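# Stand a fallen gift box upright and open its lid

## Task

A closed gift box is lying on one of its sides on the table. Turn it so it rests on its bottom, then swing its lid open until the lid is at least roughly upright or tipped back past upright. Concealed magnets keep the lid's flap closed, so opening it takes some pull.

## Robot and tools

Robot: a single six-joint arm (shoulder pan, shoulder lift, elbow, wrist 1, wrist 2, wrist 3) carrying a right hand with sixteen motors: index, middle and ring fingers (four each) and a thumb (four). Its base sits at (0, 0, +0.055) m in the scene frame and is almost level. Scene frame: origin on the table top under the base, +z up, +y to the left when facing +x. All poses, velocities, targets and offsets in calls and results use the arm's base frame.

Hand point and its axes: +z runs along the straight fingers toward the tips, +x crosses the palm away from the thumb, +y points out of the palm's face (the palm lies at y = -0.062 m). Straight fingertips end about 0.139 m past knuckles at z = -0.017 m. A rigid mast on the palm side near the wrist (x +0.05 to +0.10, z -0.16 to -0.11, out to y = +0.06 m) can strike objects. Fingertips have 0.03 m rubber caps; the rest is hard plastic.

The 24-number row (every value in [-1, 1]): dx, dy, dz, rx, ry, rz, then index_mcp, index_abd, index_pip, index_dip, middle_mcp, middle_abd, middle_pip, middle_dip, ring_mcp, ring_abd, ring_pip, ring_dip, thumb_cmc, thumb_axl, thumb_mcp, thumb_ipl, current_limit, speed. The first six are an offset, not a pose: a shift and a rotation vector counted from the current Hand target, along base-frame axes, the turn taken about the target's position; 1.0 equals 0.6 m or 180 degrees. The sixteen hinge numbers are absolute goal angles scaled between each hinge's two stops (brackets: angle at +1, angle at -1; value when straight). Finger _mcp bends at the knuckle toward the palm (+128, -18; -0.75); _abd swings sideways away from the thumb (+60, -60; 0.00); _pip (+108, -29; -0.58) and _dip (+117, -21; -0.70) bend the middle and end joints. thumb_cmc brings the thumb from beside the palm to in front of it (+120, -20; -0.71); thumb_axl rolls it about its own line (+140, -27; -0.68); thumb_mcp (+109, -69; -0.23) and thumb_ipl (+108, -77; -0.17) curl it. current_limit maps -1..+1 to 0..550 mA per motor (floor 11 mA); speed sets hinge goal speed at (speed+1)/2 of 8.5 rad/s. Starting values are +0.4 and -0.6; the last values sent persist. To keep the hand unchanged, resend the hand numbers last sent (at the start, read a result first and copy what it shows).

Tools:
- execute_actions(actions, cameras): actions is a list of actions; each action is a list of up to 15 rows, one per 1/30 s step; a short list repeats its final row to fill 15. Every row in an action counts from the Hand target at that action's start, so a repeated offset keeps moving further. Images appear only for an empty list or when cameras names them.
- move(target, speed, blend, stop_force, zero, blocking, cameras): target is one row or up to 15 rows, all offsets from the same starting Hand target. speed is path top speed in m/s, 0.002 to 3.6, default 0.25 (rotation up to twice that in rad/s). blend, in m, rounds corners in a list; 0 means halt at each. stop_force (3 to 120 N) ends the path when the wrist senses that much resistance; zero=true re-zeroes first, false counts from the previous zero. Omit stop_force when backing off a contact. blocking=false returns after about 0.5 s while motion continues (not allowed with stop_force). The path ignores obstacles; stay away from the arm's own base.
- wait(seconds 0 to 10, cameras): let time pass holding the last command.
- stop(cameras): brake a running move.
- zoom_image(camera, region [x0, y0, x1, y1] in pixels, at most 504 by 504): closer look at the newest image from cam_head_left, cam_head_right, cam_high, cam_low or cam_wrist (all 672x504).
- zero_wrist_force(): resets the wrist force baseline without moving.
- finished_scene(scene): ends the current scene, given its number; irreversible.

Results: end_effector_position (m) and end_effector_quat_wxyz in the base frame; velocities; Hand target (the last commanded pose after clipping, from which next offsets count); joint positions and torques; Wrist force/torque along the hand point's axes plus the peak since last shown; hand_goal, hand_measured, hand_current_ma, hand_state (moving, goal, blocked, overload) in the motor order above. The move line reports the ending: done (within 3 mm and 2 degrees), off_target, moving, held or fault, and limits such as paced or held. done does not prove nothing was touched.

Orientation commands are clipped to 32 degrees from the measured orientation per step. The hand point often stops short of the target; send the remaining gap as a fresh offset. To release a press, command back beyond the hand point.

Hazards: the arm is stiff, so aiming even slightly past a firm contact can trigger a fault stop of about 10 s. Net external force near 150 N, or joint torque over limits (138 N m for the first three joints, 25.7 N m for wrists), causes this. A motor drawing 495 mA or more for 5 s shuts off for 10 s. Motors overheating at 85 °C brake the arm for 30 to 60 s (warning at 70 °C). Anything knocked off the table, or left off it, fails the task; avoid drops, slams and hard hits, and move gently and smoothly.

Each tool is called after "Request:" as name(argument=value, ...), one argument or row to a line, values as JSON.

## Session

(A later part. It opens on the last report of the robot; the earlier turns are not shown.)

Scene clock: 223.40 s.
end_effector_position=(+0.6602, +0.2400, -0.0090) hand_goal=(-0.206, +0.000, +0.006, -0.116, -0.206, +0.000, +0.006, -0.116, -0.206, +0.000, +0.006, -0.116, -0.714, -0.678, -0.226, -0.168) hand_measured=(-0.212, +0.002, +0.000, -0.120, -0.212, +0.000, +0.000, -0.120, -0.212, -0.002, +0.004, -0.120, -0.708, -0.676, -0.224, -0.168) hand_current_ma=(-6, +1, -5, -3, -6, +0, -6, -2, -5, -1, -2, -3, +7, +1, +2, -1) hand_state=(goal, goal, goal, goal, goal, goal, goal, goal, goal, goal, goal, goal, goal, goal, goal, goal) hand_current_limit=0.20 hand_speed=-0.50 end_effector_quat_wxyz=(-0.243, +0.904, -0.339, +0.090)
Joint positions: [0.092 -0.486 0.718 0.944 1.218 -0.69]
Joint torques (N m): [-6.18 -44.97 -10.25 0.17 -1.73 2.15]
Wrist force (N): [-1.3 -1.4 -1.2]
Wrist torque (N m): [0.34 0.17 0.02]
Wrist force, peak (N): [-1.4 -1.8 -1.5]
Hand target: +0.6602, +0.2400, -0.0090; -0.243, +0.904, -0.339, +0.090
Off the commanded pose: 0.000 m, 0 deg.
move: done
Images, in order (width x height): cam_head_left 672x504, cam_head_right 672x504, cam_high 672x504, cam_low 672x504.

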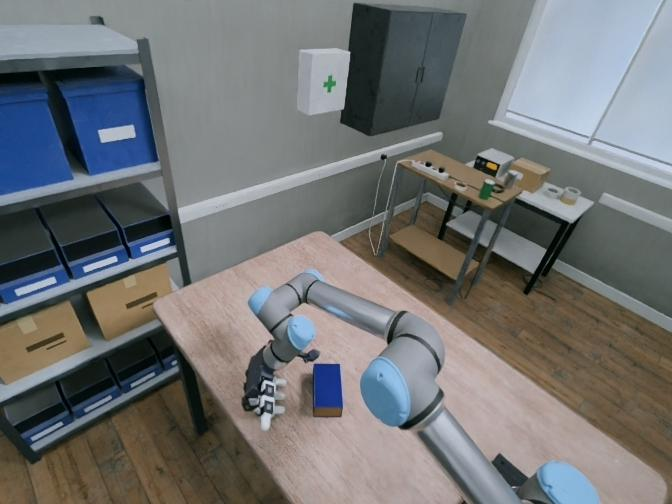

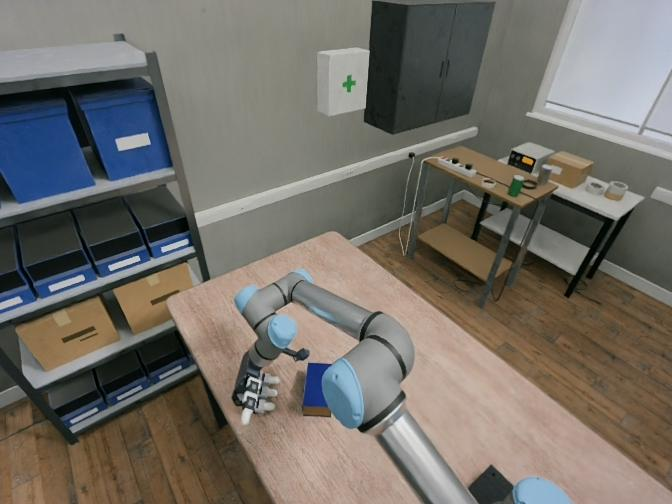

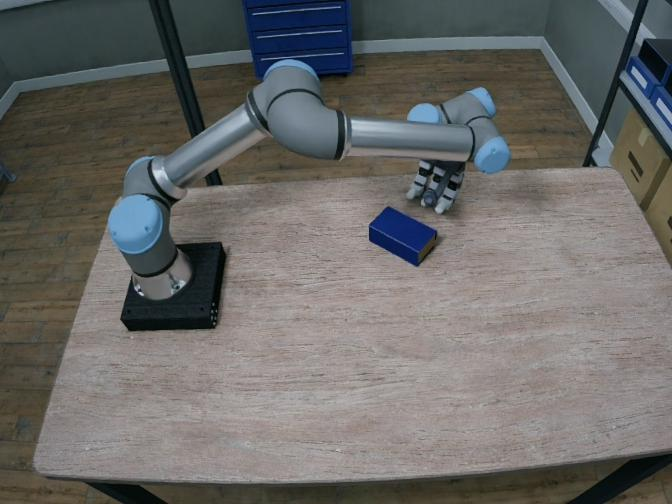

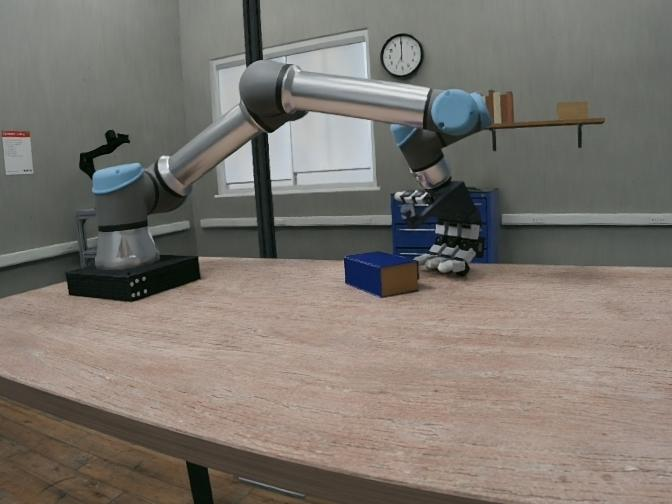

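Request:
move(
  target=[0,0,-0.021,0,0,0,-0.205,0,0.007,-0.116,-0.205,0,0.007,-0.116,-0.205,0,0.007,-0.116,-0.714,-0.678,-0.226,-0.168,0.2,-0.5],
  speed=0.02,
  stop_force=4,
)

Request:
move(
  target=[-0.08,-0.119,0,0,0,0,-0.205,0,0.007,-0.116,-0.205,0,0.007,-0.116,-0.205,0,0.007,-0.116,-0.714,-0.678,-0.226,-0.168,0.2,-0.5],
  speed=0.04,
  stop_force=3,
  cameras=["cam_head_left","cam_head_right","cam_high","cam_low"],
)

Request:
zoom_image(
  camera="cam_low",
  region=[330, 180, 470, 310],
)

Request:
zoom_image(
  camera="cam_head_left",
  region=[250, 320, 370, 430],
)

Scene clock: 230.80 s.
end_effector_position=(+0.6602, +0.2400, -0.0092) hand_goal=(-0.206, +0.000, +0.006, -0.116, -0.206, +0.000, +0.006, -0.116, -0.206, +0.000, +0.006, -0.116, -0.714, -0.678, -0.226, -0.168) hand_measured=(-0.212, +0.002, +0.000, -0.120, -0.210, +0.000, +0.002, -0.120, -0.212, -0.002, +0.008, -0.120, -0.708, -0.676, -0.224, -0.168) hand_current_ma=(-5, +1, -5, -3, -4, +0, -4, -2, -7, +0, +2, -3, +7, +1, +2, -1) hand_state=(goal, goal, goal, goal, goal, goal, goal, goal, goal, goal, goal, goal, goal, goal, goal, goal) hand_current_limit=0.20 hand_speed=-0.50 end_effector_quat_wxyz=(-0.243, +0.904, -0.339, +0.090)
Joint positions: [0.092 -0.485 0.718 0.943 1.218 -0.69]
Joint torques (N m): [10.96 -65.49 -25.11 3.66 0.21 1.94]
Wrist force (N): [-1.9 -7.1 -5.2]
Wrist torque (N m): [0.48 0.45 -0.35]
Wrist force, peak (N): [-1.5 -10.7 -8.3]
Hand target: +0.6602, +0.2400, -0.0092; -0.243, +0.904, -0.339, +0.090 (not the last commanded pose)
Off the commanded pose: 0.012 m, 0 deg.
move: contact

Scene clock: 233.70 s.
end_effector_position=(+0.6219, +0.1830, -0.0092) hand_goal=(-0.206, +0.000, +0.006, -0.116, -0.206, +0.000, +0.006, -0.116, -0.206, +0.000, +0.006, -0.116, -0.714, -0.678, -0.226, -0.168) hand_measured=(-0.210, +0.002, +0.000, -0.120, -0.204, +0.002, +0.006, -0.120, -0.198, +0.002, +0.014, -0.120, -0.708, -0.676, -0.224, -0.168) hand_current_ma=(-4, +1, -5, -3, +1, +1, +0, -2, +8, +2, +9, -3, +7, +1, +2, -1) hand_state=(goal, goal, goal, goal, goal, goal, goal, goal, goal, goal, goal, goal, goal, goal, goal, goal) hand_current_limit=0.20 hand_speed=-0.50 end_effector_quat_wxyz=(-0.242, +0.904, -0.339, +0.090)
Joint positions: [0.006 -0.634 1.017 0.824 1.186 -0.776]
Joint torques (N m): [15.05 -37.92 -26.39 3.64 1.51 1.93]
Wrist force (N): [-0.9 -1.2 -2.8]
Wrist torque (N m): [0.36 0.25 0.03]
Wrist force, peak (N): [-2.0 -13.9 -11.1]
Hand target: +0.6219, +0.1830, -0.0092; -0.242, +0.904, -0.339, +0.090 (not the last commanded pose)
Off the commanded pose: 0.017 m, 0 deg.
move: contact
Images, in order (width x height): cam_head_left 672x504, cam_head_right 672x504, cam_high 672x504, cam_low 672x504.

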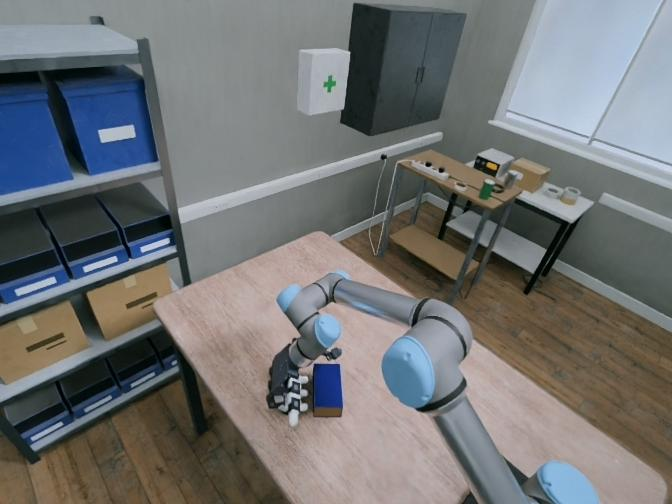

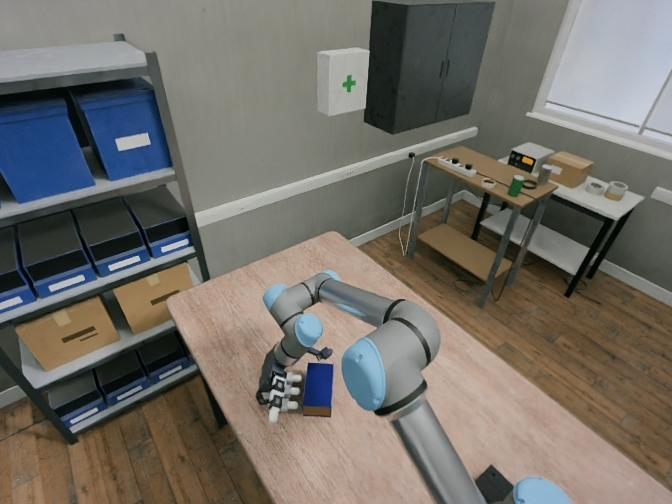

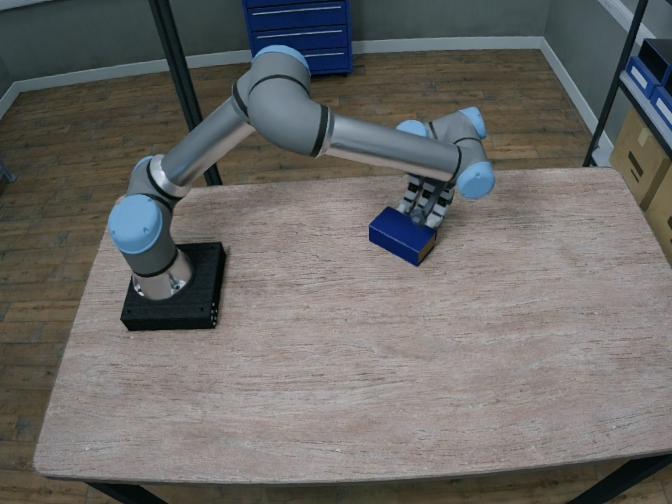

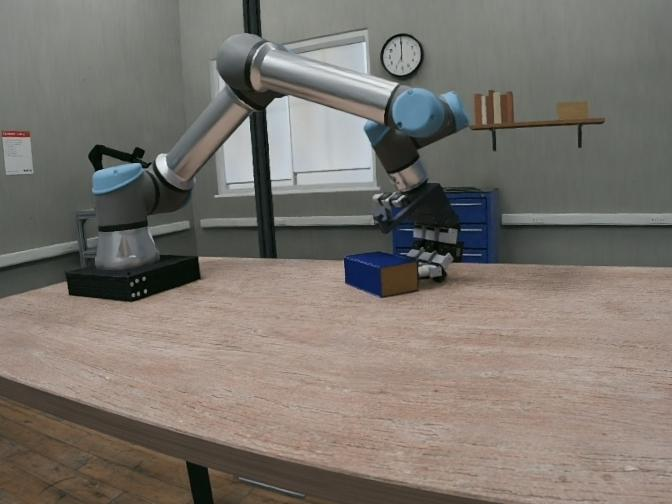

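Scaled by 3.600 from the camera's 672x504 image, which has a finer 960x720 frame.

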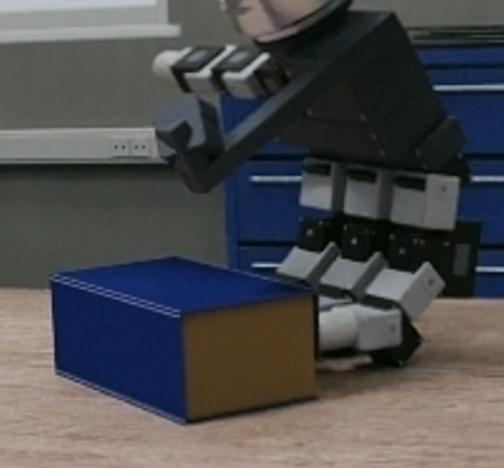

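Scaled by 4.200 from the camera's 672x504 image, which has a finer 960x720 frame.

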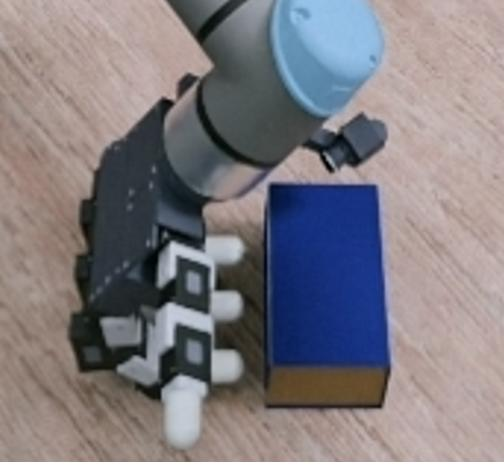

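Request:
move(
  target=[0.011,0.0125,0.002,0,0,0,-0.205,0,0.007,-0.333,-0.205,0,0.007,-0.333,-0.205,0,0.007,-0.333,-0.714,-0.678,-0.226,-0.168,0.2,-0.5],
  speed=0.05,
)

Request:
move(
  target=[-0.044,-0.05,0,0,0,0,-0.205,0,0.007,-0.333,-0.205,0,0.007,-0.333,-0.205,0,0.007,-0.333,-0.714,-0.678,-0.226,-0.168,0.2,-0.5],
  speed=0.03,
  stop_force=3,
  cameras=["cam_head_left","cam_head_right","cam_high","cam_low"],
)

Request:
zoom_image(
  camera="cam_low",
  region=[330, 180, 470, 310],
)

Request:
zoom_image(
  camera="cam_head_left",
  region=[250, 320, 370, 430],
)

Scene clock: 241.43 s.
end_effector_position=(+0.6285, +0.1905, -0.0080) hand_goal=(-0.206, +0.000, +0.006, -0.334, -0.206, +0.000, +0.006, -0.334, -0.206, +0.000, +0.006, -0.334, -0.714, -0.678, -0.226, -0.168) hand_measured=(-0.210, +0.002, +0.000, -0.332, -0.206, +0.002, +0.006, -0.332, -0.206, +0.002, +0.006, -0.332, -0.708, -0.676, -0.224, -0.168) hand_current_ma=(-4, +1, -5, +2, +0, +1, +0, +1, +0, +2, +0, +2, +7, +1, +2, -1) hand_state=(goal, goal, goal, goal, goal, goal, goal, goal, goal, goal, goal, goal, goal, goal, goal, goal) hand_current_limit=0.20 hand_speed=-0.50 end_effector_quat_wxyz=(-0.242, +0.904, -0.339, +0.090)
Joint positions: [0.018 -0.614 0.975 0.842 1.19 -0.763]
Joint torques (N m): [13.58 -42.92 -26.8 3.59 1.41 1.84]
Wrist force (N): [-1.3 0.0 -0.1]
Wrist torque (N m): [0.28 0.08 0.10]
Wrist force, peak (N): [-1.1 -1.4 -3.1]
Hand target: +0.6285, +0.1905, -0.0080; -0.242, +0.904, -0.339, +0.090
Off the commanded pose: 0.000 m, 0 deg.
move: done

Scene clock: 243.67 s.
end_effector_position=(+0.6021, +0.1605, -0.0080) hand_goal=(-0.206, +0.000, +0.006, -0.334, -0.206, +0.000, +0.006, -0.334, -0.206, +0.000, +0.006, -0.334, -0.714, -0.678, -0.226, -0.168) hand_measured=(-0.210, +0.002, +0.000, -0.332, -0.206, +0.002, +0.006, -0.332, -0.206, +0.002, +0.006, -0.332, -0.708, -0.676, -0.224, -0.168) hand_current_ma=(-4, +1, -5, +2, +0, +1, +0, +1, +0, +2, +0, +2, +7, +1, +2, -1) hand_state=(goal, goal, goal, goal, goal, goal, goal, goal, goal, goal, goal, goal, goal, goal, goal, goal) hand_current_limit=0.20 hand_speed=-0.50 end_effector_quat_wxyz=(-0.242, +0.904, -0.339, +0.090)
Joint positions: [-0.032 -0.693 1.131 0.783 1.173 -0.814]
Joint torques (N m): [-12.6 -64.37 -7.73 0.3 -2.67 -1.88]
Wrist force (N): [-1.3 0.0 0.0]
Wrist torque (N m): [0.34 0.07 0.20]
Wrist force, peak (N): [-1.8 -0.3 0.1]
Hand target: +0.6021, +0.1605, -0.0080; -0.242, +0.904, -0.339, +0.090
Off the commanded pose: 0.000 m, 0 deg.
move: done
Images, in order (width x height): cam_head_left 672x504, cam_head_right 672x504, cam_high 672x504, cam_low 672x504.

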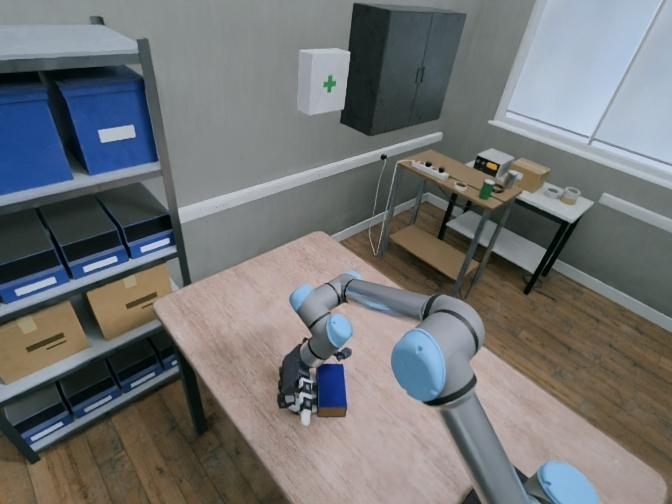

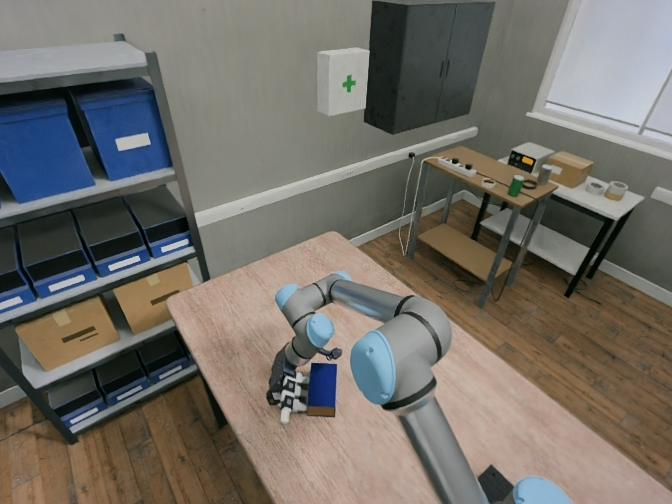

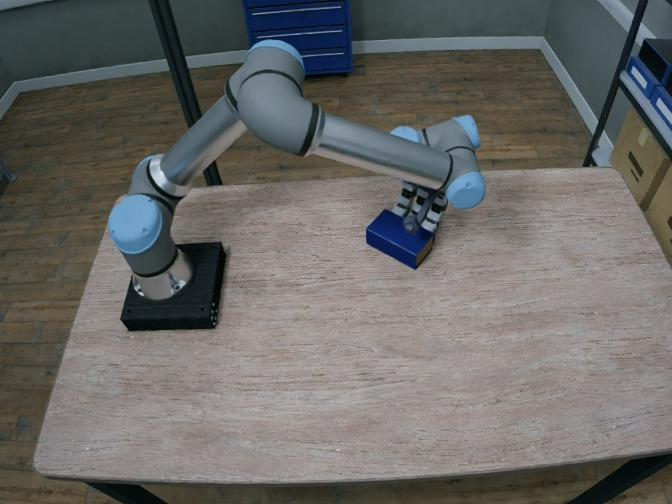

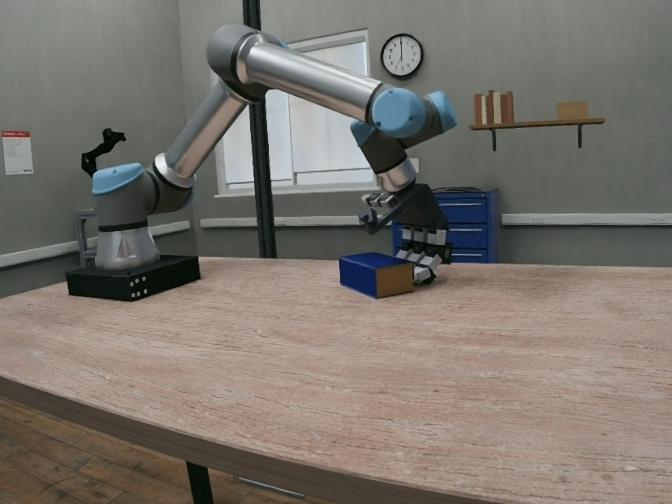

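Scaled by 3.600 from the camera's 672x504 image, which has a finer 960x720 frame.

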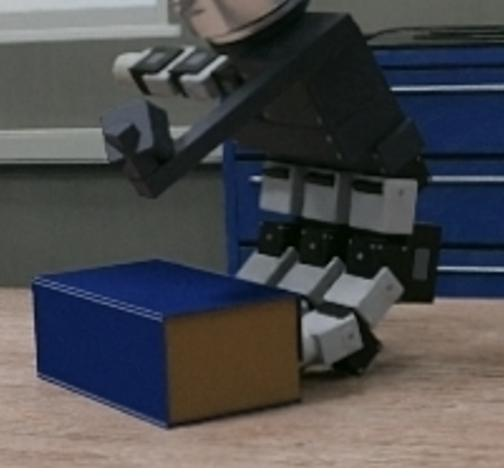

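Scaled by 4.200 from the camera's 672x504 image, which has a finer 960x720 frame.

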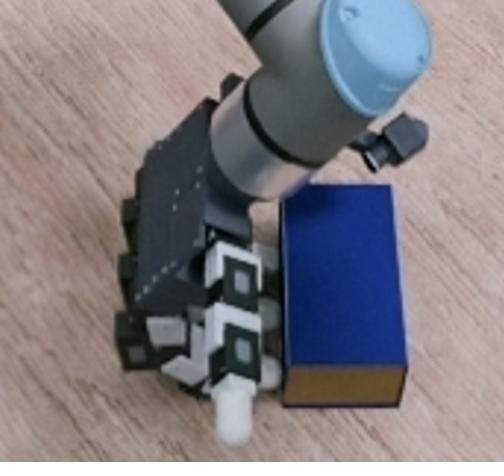

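Request:
move(
  target=[-0.0055,-0.0063,0.06,0,0,0,-0.205,0,0.007,-0.333,-0.205,0,0.007,-0.333,-0.205,0,0.007,-0.333,-0.714,-0.678,-0.226,-0.168,0.2,-0.5],
  speed=0.02,
  cameras=["cam_head_left","cam_head_right","cam_high","cam_low"],
)

Request:
zoom_image(
  camera="cam_low",
  region=[330, 180, 470, 310],
)

Request:
zoom_image(
  camera="cam_head_left",
  region=[250, 320, 370, 430],
)

Scene clock: 249.27 s.
end_effector_position=(+0.5988, +0.1567, +0.0279) hand_goal=(-0.206, +0.000, +0.006, -0.334, -0.206, +0.000, +0.006, -0.334, -0.206, +0.000, +0.006, -0.334, -0.714, -0.678, -0.226, -0.168) hand_measured=(-0.210, +0.002, +0.000, -0.332, -0.208, +0.002, +0.004, -0.334, -0.208, +0.002, +0.006, -0.332, -0.708, -0.676, -0.224, -0.168) hand_current_ma=(-4, +1, -5, +2, -2, +1, -1, +0, -1, +2, +0, +1, +7, +1, +2, -1) hand_state=(goal, goal, goal, goal, goal, goal, goal, goal, goal, goal, goal, goal, goal, goal, goal, goal) hand_current_limit=0.20 hand_speed=-0.50 end_effector_quat_wxyz=(-0.242, +0.904, -0.339, +0.090)
Joint positions: [-0.039 -0.739 1.12 0.844 1.171 -0.821]
Joint torques (N m): [-12.49 -63.78 -27.88 3.43 -2.53 -1.78]
Wrist force (N): [-1.2 0.3 0.2]
Wrist torque (N m): [0.35 0.05 0.21]
Wrist force, peak (N): [-1.6 0.4 0.4]
Hand target: +0.5988, +0.1567, +0.0280; -0.242, +0.904, -0.339, +0.090
Off the commanded pose: 0.000 m, 0 deg.
move: done
Images, in order (width x height): cam_head_left 672x504, cam_head_right 672x504, cam_high 672x504, cam_low 672x504.

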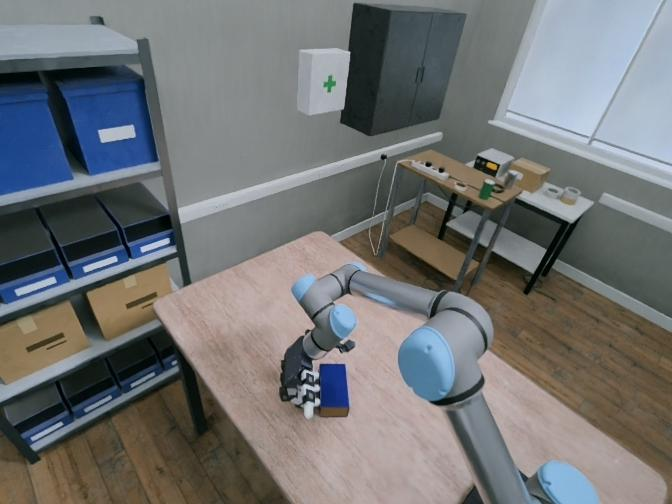

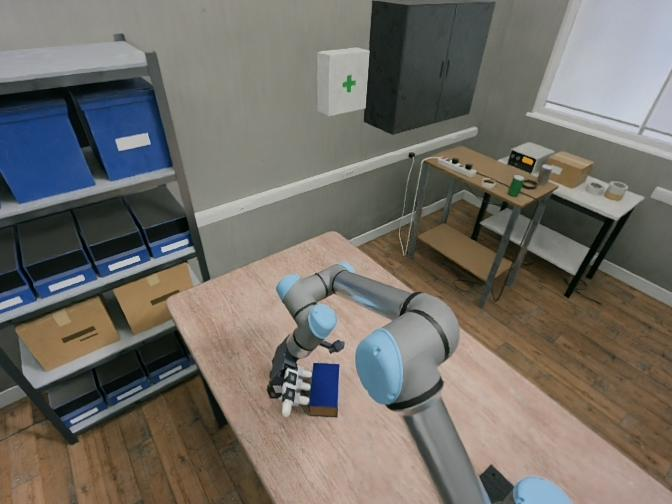

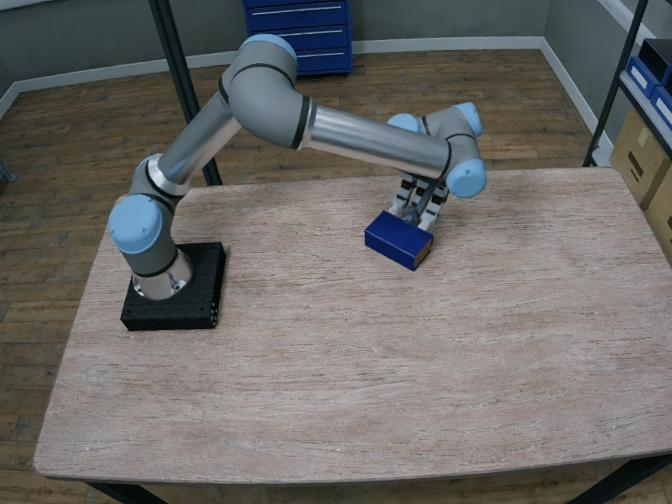

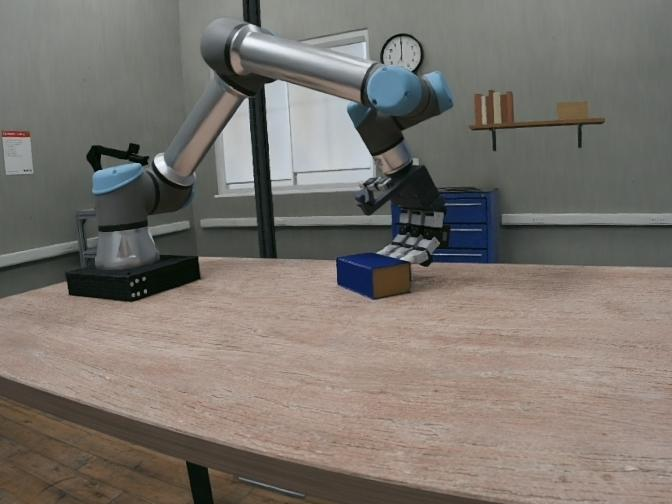

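Scaled by 3.600 from the camera's 672x504 image, which has a finer 960x720 frame.

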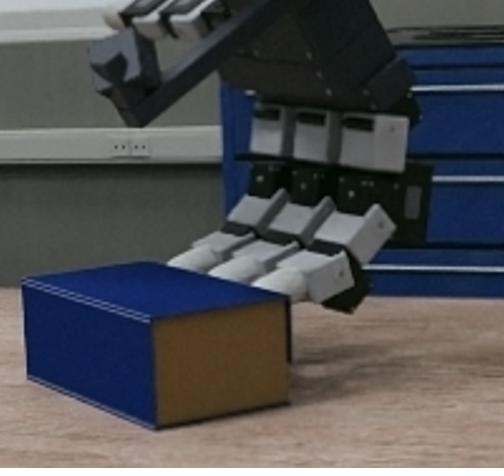

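Scaled by 4.200 from the camera's 672x504 image, which has a finer 960x720 frame.

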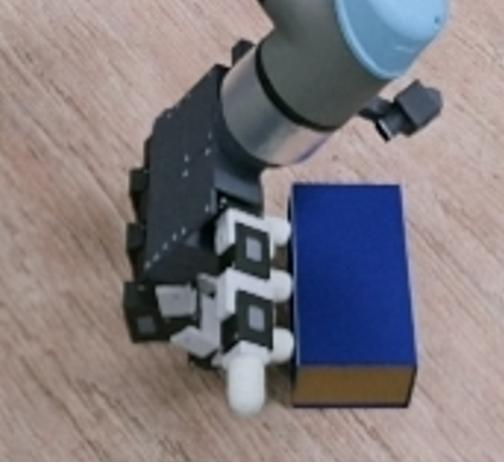

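Request:
move(
  target=[0.035,0.04,0.22,0,0,0,-0.205,0,0.007,-0.333,-0.205,0,0.007,-0.333,-0.205,0,0.007,-0.333,-0.714,-0.678,-0.226,-0.168,0.2,-0.5],
  speed=0.2,
)

Request:
move(
  target=[
    [-0.055,-0.061,0,0.201,-0.175,0,0.137,0,-0.576,-0.696,0.137,0,-0.576,-0.696,0.137,0,-0.576,-0.696,0.57,-0.678,-0.506,-0.168,0.2,-0.3],
    [-0.055,-0.061,-0.18,0.201,-0.175,0,0.137,0,-0.576,-0.696,0.137,0,-0.576,-0.696,0.137,0,-0.576,-0.696,0.57,-0.678,-0.506,-0.168,0.2,-0.3],
  ],
  speed=[0.2,0.12],
  cameras=["cam_head_left","cam_head_right","cam_high","cam_low"],
)

Request:
zoom_image(
  camera="cam_low",
  region=[300, 150, 480, 310],
)

Request:
zoom_image(
  camera="cam_head_left",
  region=[250, 320, 370, 430],
)

Scene clock: 298.23 s.
end_effector_position=(+0.6198, +0.1807, +0.1599) hand_goal=(-0.206, +0.000, +0.006, -0.334, -0.206, +0.000, +0.006, -0.334, -0.206, +0.000, +0.006, -0.334, -0.714, -0.678, -0.226, -0.168) hand_measured=(-0.210, +0.002, +0.000, -0.332, -0.208, +0.002, +0.004, -0.334, -0.208, +0.002, +0.006, -0.332, -0.708, -0.676, -0.224, -0.168) hand_current_ma=(-4, +1, -5, +2, -2, +1, -1, +0, -1, +2, +0, +1, +7, +1, +2, -1) hand_state=(goal, goal, goal, goal, goal, goal, goal, goal, goal, goal, goal, goal, goal, goal, goal, goal) hand_current_limit=0.20 hand_speed=-0.50 end_effector_quat_wxyz=(-0.242, +0.904, -0.339, +0.090)
Joint positions: [0.002 -0.747 0.785 1.171 1.185 -0.779]
Joint torques (N m): [15.08 -39.47 -29.89 3.49 1.88 2.02]
Wrist force (N): [-1.5 0.5 -0.3]
Wrist torque (N m): [0.35 0.10 0.10]
Wrist force, peak (N): [-1.8 0.7 0.9]
Hand target: +0.6198, +0.1807, +0.1600; -0.242, +0.904, -0.339, +0.090
Off the commanded pose: 0.000 m, 0 deg.
move: done

Scene clock: 302.20 s.
end_effector_position=(+0.5868, +0.1440, +0.0520) hand_goal=(+0.136, +0.000, -0.576, -0.696, +0.136, +0.000, -0.576, -0.696, +0.136, +0.000, -0.576, -0.696, +0.570, -0.678, -0.506, -0.168) hand_measured=(+0.138, +0.002, -0.574, -0.694, +0.138, +0.002, -0.574, -0.694, +0.138, +0.002, -0.574, -0.694, +0.568, -0.676, -0.500, -0.168) hand_current_ma=(+1, +1, +1, +2, +1, +1, +1, +1, +1, +2, +1, +2, -1, +1, +10, -1) hand_state=(goal, goal, goal, goal, goal, goal, goal, goal, goal, goal, goal, goal, goal, goal, goal, goal) hand_current_limit=0.20 hand_speed=-0.30 end_effector_quat_wxyz=(-0.589, +0.728, -0.273, +0.220)
Joint positions: [-0.346 -1.055 1.79 -0.203 0.423 -0.492]
Joint torques (N m): [12.93 -24.65 -5.52 -0.75 0.66 1.64]
Wrist force (N): [-1.9 0.0 1.4]
Wrist torque (N m): [0.43 0.22 0.22]
Wrist force, peak (N): [-2.1 -1.5 1.1]
Hand target: +0.5868, +0.1441, +0.0520; -0.589, +0.728, -0.273, +0.220
Off the commanded pose: 0.000 m, 0 deg.
move: done
Images, in order (width x height): cam_head_left 672x504, cam_head_right 672x504, cam_high 672x504, cam_low 672x504.

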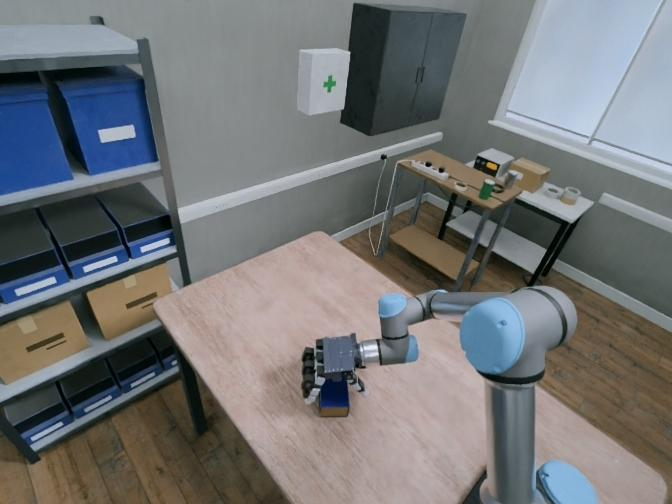

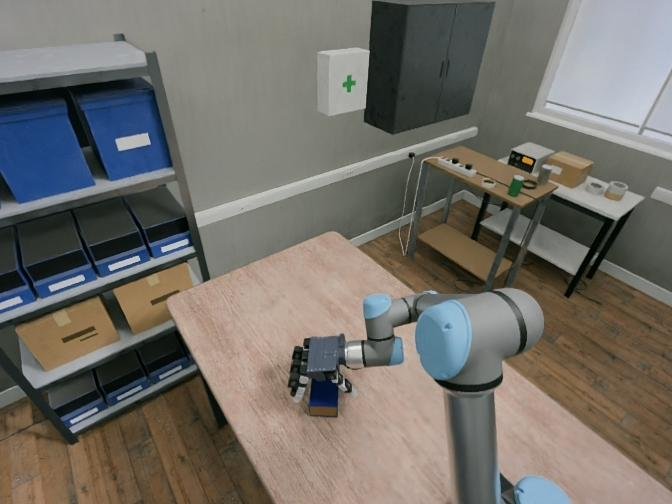

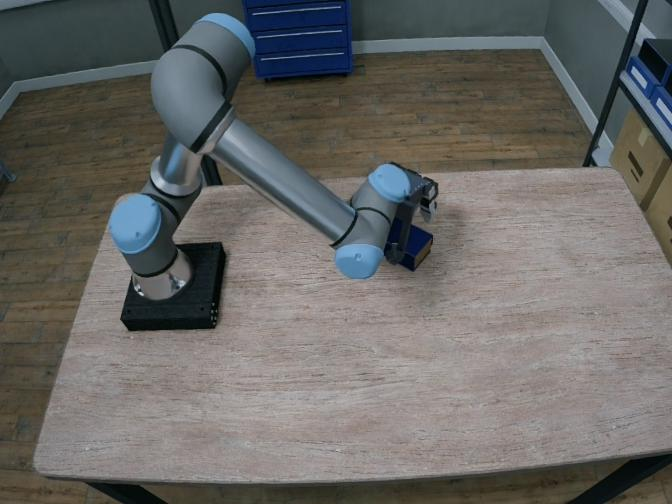

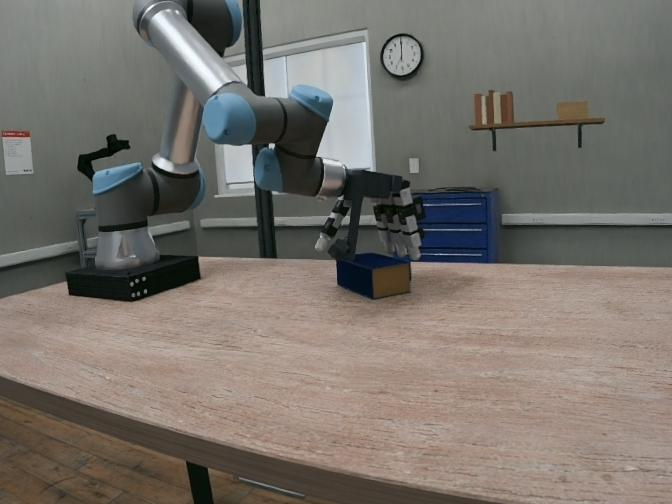

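Scaled by 2.800 from the camera's 672x504 image, which has a finer 960x720 frame.

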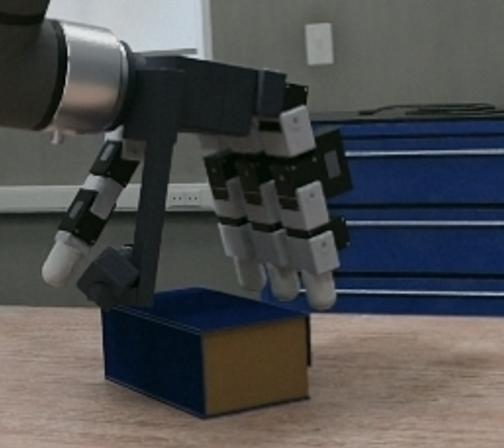

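Scaled by 4.200 from the camera's 672x504 image, which has a finer 960x720 frame.

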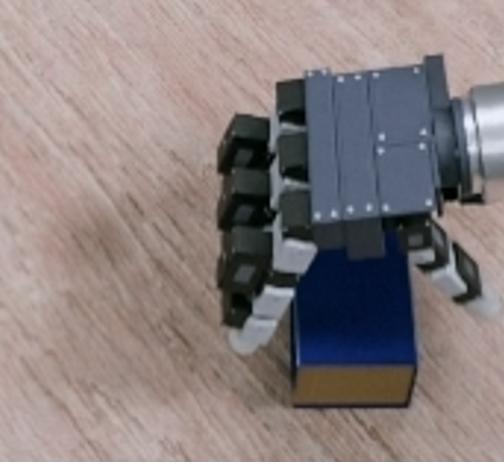

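Request:
move(
  target=[
    [0.083,-0.072,0,0,0,0,0.137,0,-0.576,-0.696,0.137,0,-0.576,-0.696,-0.2,0,-0.576,-0.696,0.57,-0.678,-0.506,-0.168,0.2,-0.3],
    [0.083,-0.072,-0.055,0,0,0,0.137,0,-0.576,-0.696,0.137,0,-0.576,-0.696,-0.2,0,-0.576,-0.696,0.57,-0.678,-0.506,-0.168,0.2,-0.3],
  ],
  speed=[0.1,0.06],
  stop_force=4,
  cameras=["cam_head_left","cam_head_right","cam_high","cam_low"],
)

Request:
zoom_image(
  camera="cam_low",
  region=[300, 170, 480, 310],
)

Request:
zoom_image(
  camera="cam_head_left",
  region=[250, 320, 370, 430],
)

Request:
zoom_image(
  camera="cam_high",
  region=[350, 150, 470, 290],
)

Scene clock: 311.80 s.
end_effector_position=(+0.6366, +0.1009, +0.0190) hand_goal=(+0.136, +0.000, -0.576, -0.696, +0.136, +0.000, -0.576, -0.696, -0.200, +0.000, -0.576, -0.696, +0.570, -0.678, -0.506, -0.168) hand_measured=(+0.138, +0.002, -0.574, -0.694, +0.138, +0.002, -0.574, -0.694, -0.184, +0.002, -0.574, -0.694, +0.568, -0.676, -0.500, -0.168) hand_current_ma=(+1, +1, +1, +2, +1, +1, +1, +1, +22, +1, +1, +2, -1, +1, +10, -1) hand_state=(goal, goal, goal, goal, goal, goal, goal, goal, goal, goal, goal, goal, goal, goal, goal, goal) hand_current_limit=0.20 hand_speed=-0.30 end_effector_quat_wxyz=(-0.589, +0.728, -0.273, +0.220)
Joint positions: [-0.392 -0.89 1.614 -0.133 0.384 -0.556]
Joint torques (N m): [-0.94 -30.59 -6.4 -0.74 -0.52 1.82]
Wrist force (N): [-1.9 -0.3 1.2]
Wrist torque (N m): [0.43 0.25 0.28]
Wrist force, peak (N): [-2.4 -0.5 1.7]
Hand target: +0.6366, +0.1009, +0.0190; -0.589, +0.728, -0.273, +0.220
Off the commanded pose: 0.000 m, 0 deg.
move: done
Images, in order (width x height): cam_head_left 672x504, cam_head_right 672x504, cam_high 672x504, cam_low 672x504.

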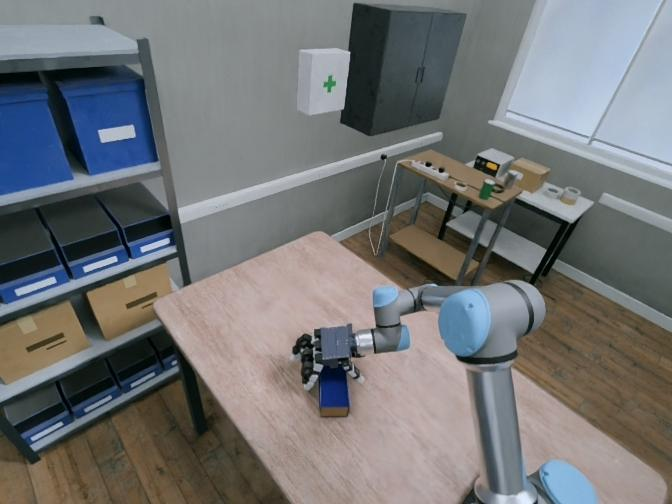

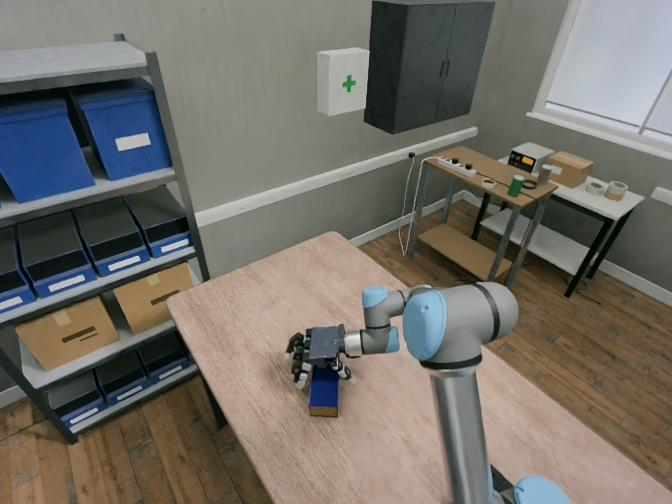

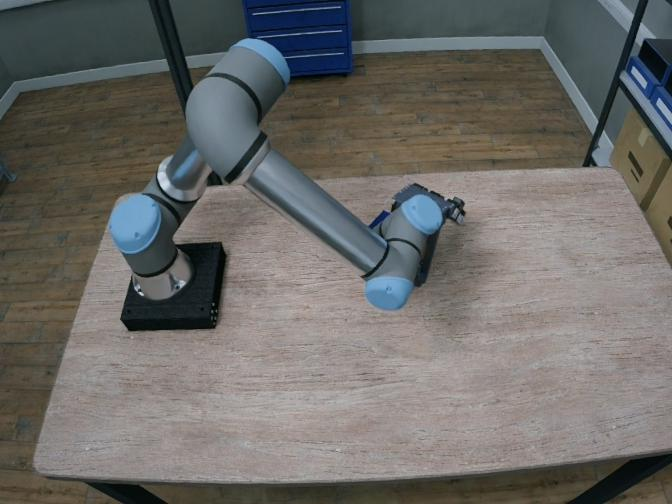

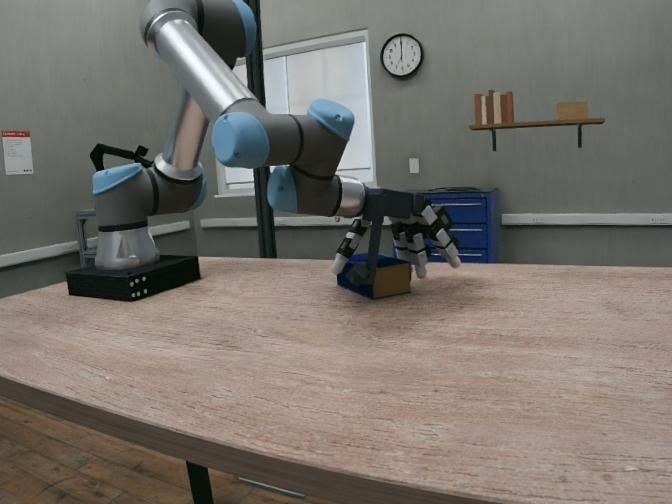

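Scaled by 2.800 from the camera's 672x504 image, which has a finer 960x720 frame.

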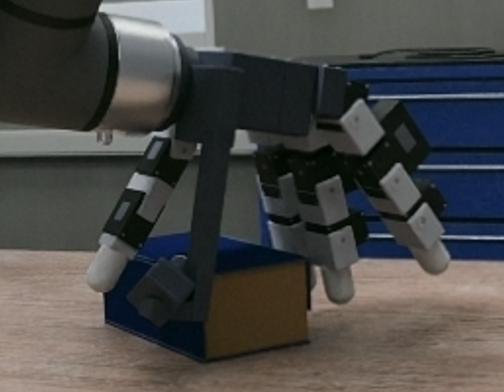

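Scaled by 4.200 from the camera's 672x504 image, which has a finer 960x720 frame.

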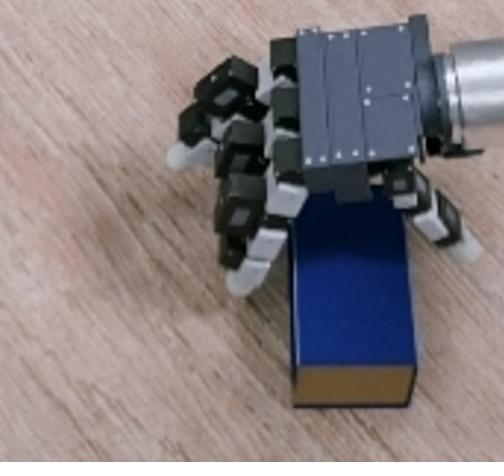

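Scaled by 3.600 from the camera's 672x504 image, which has a finer 960x720 frame.

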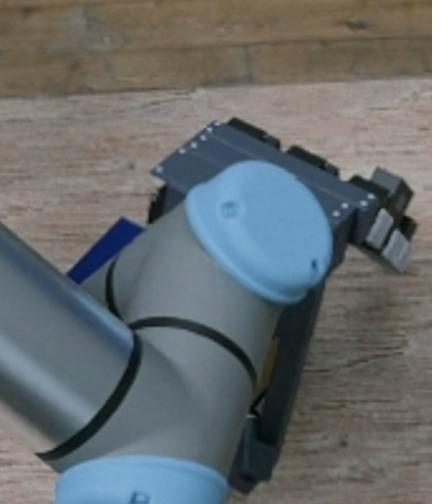

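Request:
move(
  target=[0,0,-0.021,0,0,0,0.137,0,-0.576,-0.696,0.137,0,-0.576,-0.696,-0.2,0,-0.576,-0.696,0.57,-0.678,-0.506,-0.168,0.2,-0.3],
  speed=0.03,
  stop_force=4,
)

Request:
move(
  target=[0,0,0,0,0,0,0.5,0,-0.576,-0.696,0.5,0,-0.576,-0.696,-0.2,0,-0.576,-0.696,0.57,-0.678,-0.1,-0.168,0.2,-0.9],
  cameras=["cam_head_left","cam_low"],
)

Request:
zoom_image(
  camera="cam_low",
  region=[300, 170, 480, 310],
)

Request:
zoom_image(
  camera="cam_head_left",
  region=[250, 320, 370, 430],
)

Scene clock: 318.03 s.
end_effector_position=(+0.6366, +0.1009, +0.0064) hand_goal=(+0.136, +0.000, -0.576, -0.696, +0.136, +0.000, -0.576, -0.696, -0.200, +0.000, -0.576, -0.696, +0.570, -0.678, -0.506, -0.168) hand_measured=(+0.138, +0.002, -0.574, -0.694, +0.138, +0.002, -0.574, -0.694, -0.184, +0.002, -0.574, -0.694, +0.568, -0.676, -0.500, -0.168) hand_current_ma=(+1, +1, +1, +2, +1, +1, +1, +1, +22, +1, +1, +2, -1, +1, +10, -1) hand_state=(goal, goal, goal, goal, goal, goal, goal, goal, goal, goal, goal, goal, goal, goal, goal, goal) hand_current_limit=0.20 hand_speed=-0.30 end_effector_quat_wxyz=(-0.589, +0.728, -0.273, +0.220)
Joint positions: [-0.392 -0.87 1.619 -0.158 0.384 -0.556]
Joint torques (N m): [11.4 -31.86 -6.33 -0.84 -0.32 1.81]
Wrist force (N): [-1.9 -0.1 1.0]
Wrist torque (N m): [0.46 0.25 0.28]
Wrist force, peak (N): [-2.1 -0.3 1.4]
Hand target: +0.6366, +0.1009, +0.0064; -0.589, +0.728, -0.273, +0.220
Off the commanded pose: 0.000 m, 0 deg.
move: done

Scene clock: 319.17 s.
end_effector_position=(+0.6366, +0.1009, +0.0064) hand_goal=(+0.500, +0.000, -0.576, -0.696, +0.500, +0.000, -0.576, -0.696, -0.200, +0.000, -0.576, -0.696, +0.570, -0.678, -0.100, -0.168) hand_measured=(+0.342, +0.002, -0.600, -0.702, +0.348, +0.002, -0.602, -0.702, -0.184, +0.002, -0.574, -0.694, +0.568, -0.674, -0.344, -0.178) hand_current_ma=(-330, +1, -41, -6, -330, +1, -46, -5, +22, +1, +1, +2, -1, +3, -330, -17) hand_state=(blocked, goal, blocked, goal, blocked, goal, blocked, goal, goal, goal, goal, goal, goal, goal, blocked, goal) hand_current_limit=0.20 hand_speed=-0.90 end_effector_quat_wxyz=(-0.589, +0.728, -0.273, +0.220)
Joint positions: [-0.392 -0.87 1.619 -0.158 0.384 -0.556]
Joint torques (N m): [12.4 -31.04 -5.49 -0.61 -0.46 1.71]
Wrist force (N): [-1.4 -8.3 2.0]
Wrist torque (N m): [0.25 0.19 0.27]
Wrist force, peak (N): [-1.8 -9.7 1.6]
Hand target: +0.6366, +0.1009, +0.0064; -0.589, +0.728, -0.273, +0.220
Off the commanded pose: 0.000 m, 0 deg.
move: done
Images, in order (width x height): cam_head_left 672x504, cam_low 672x504.

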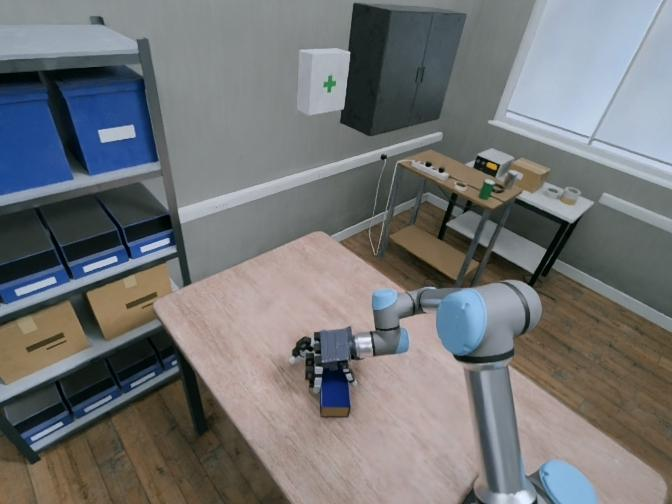

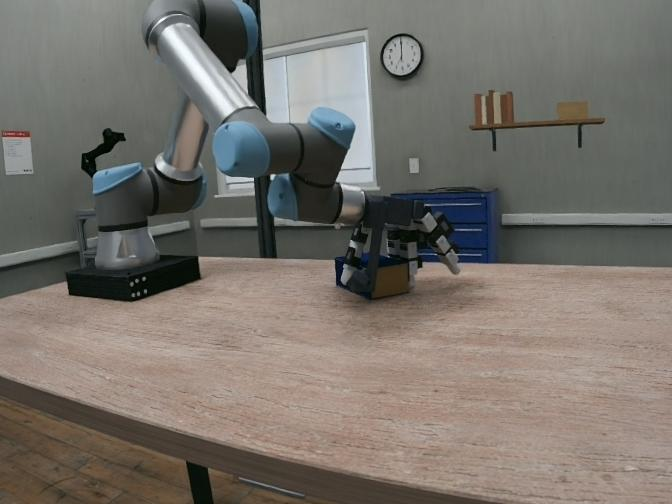

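Scaled by 2.800 from the camera's 672x504 image, which has a finer 960x720 frame.

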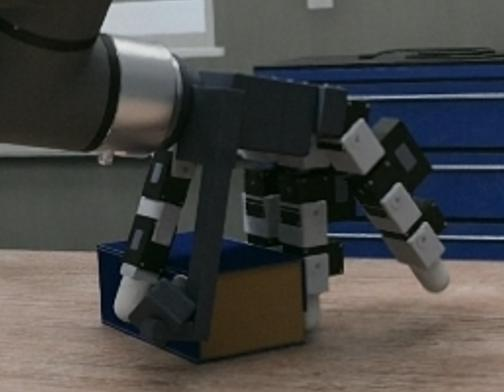

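Scaled by 4.200 from the camera's 672x504 image, which has a finer 960x720 frame.

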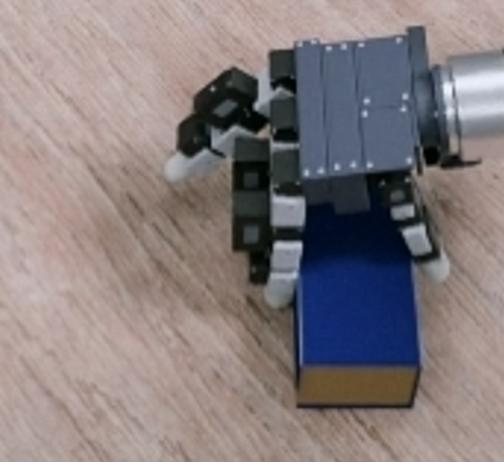

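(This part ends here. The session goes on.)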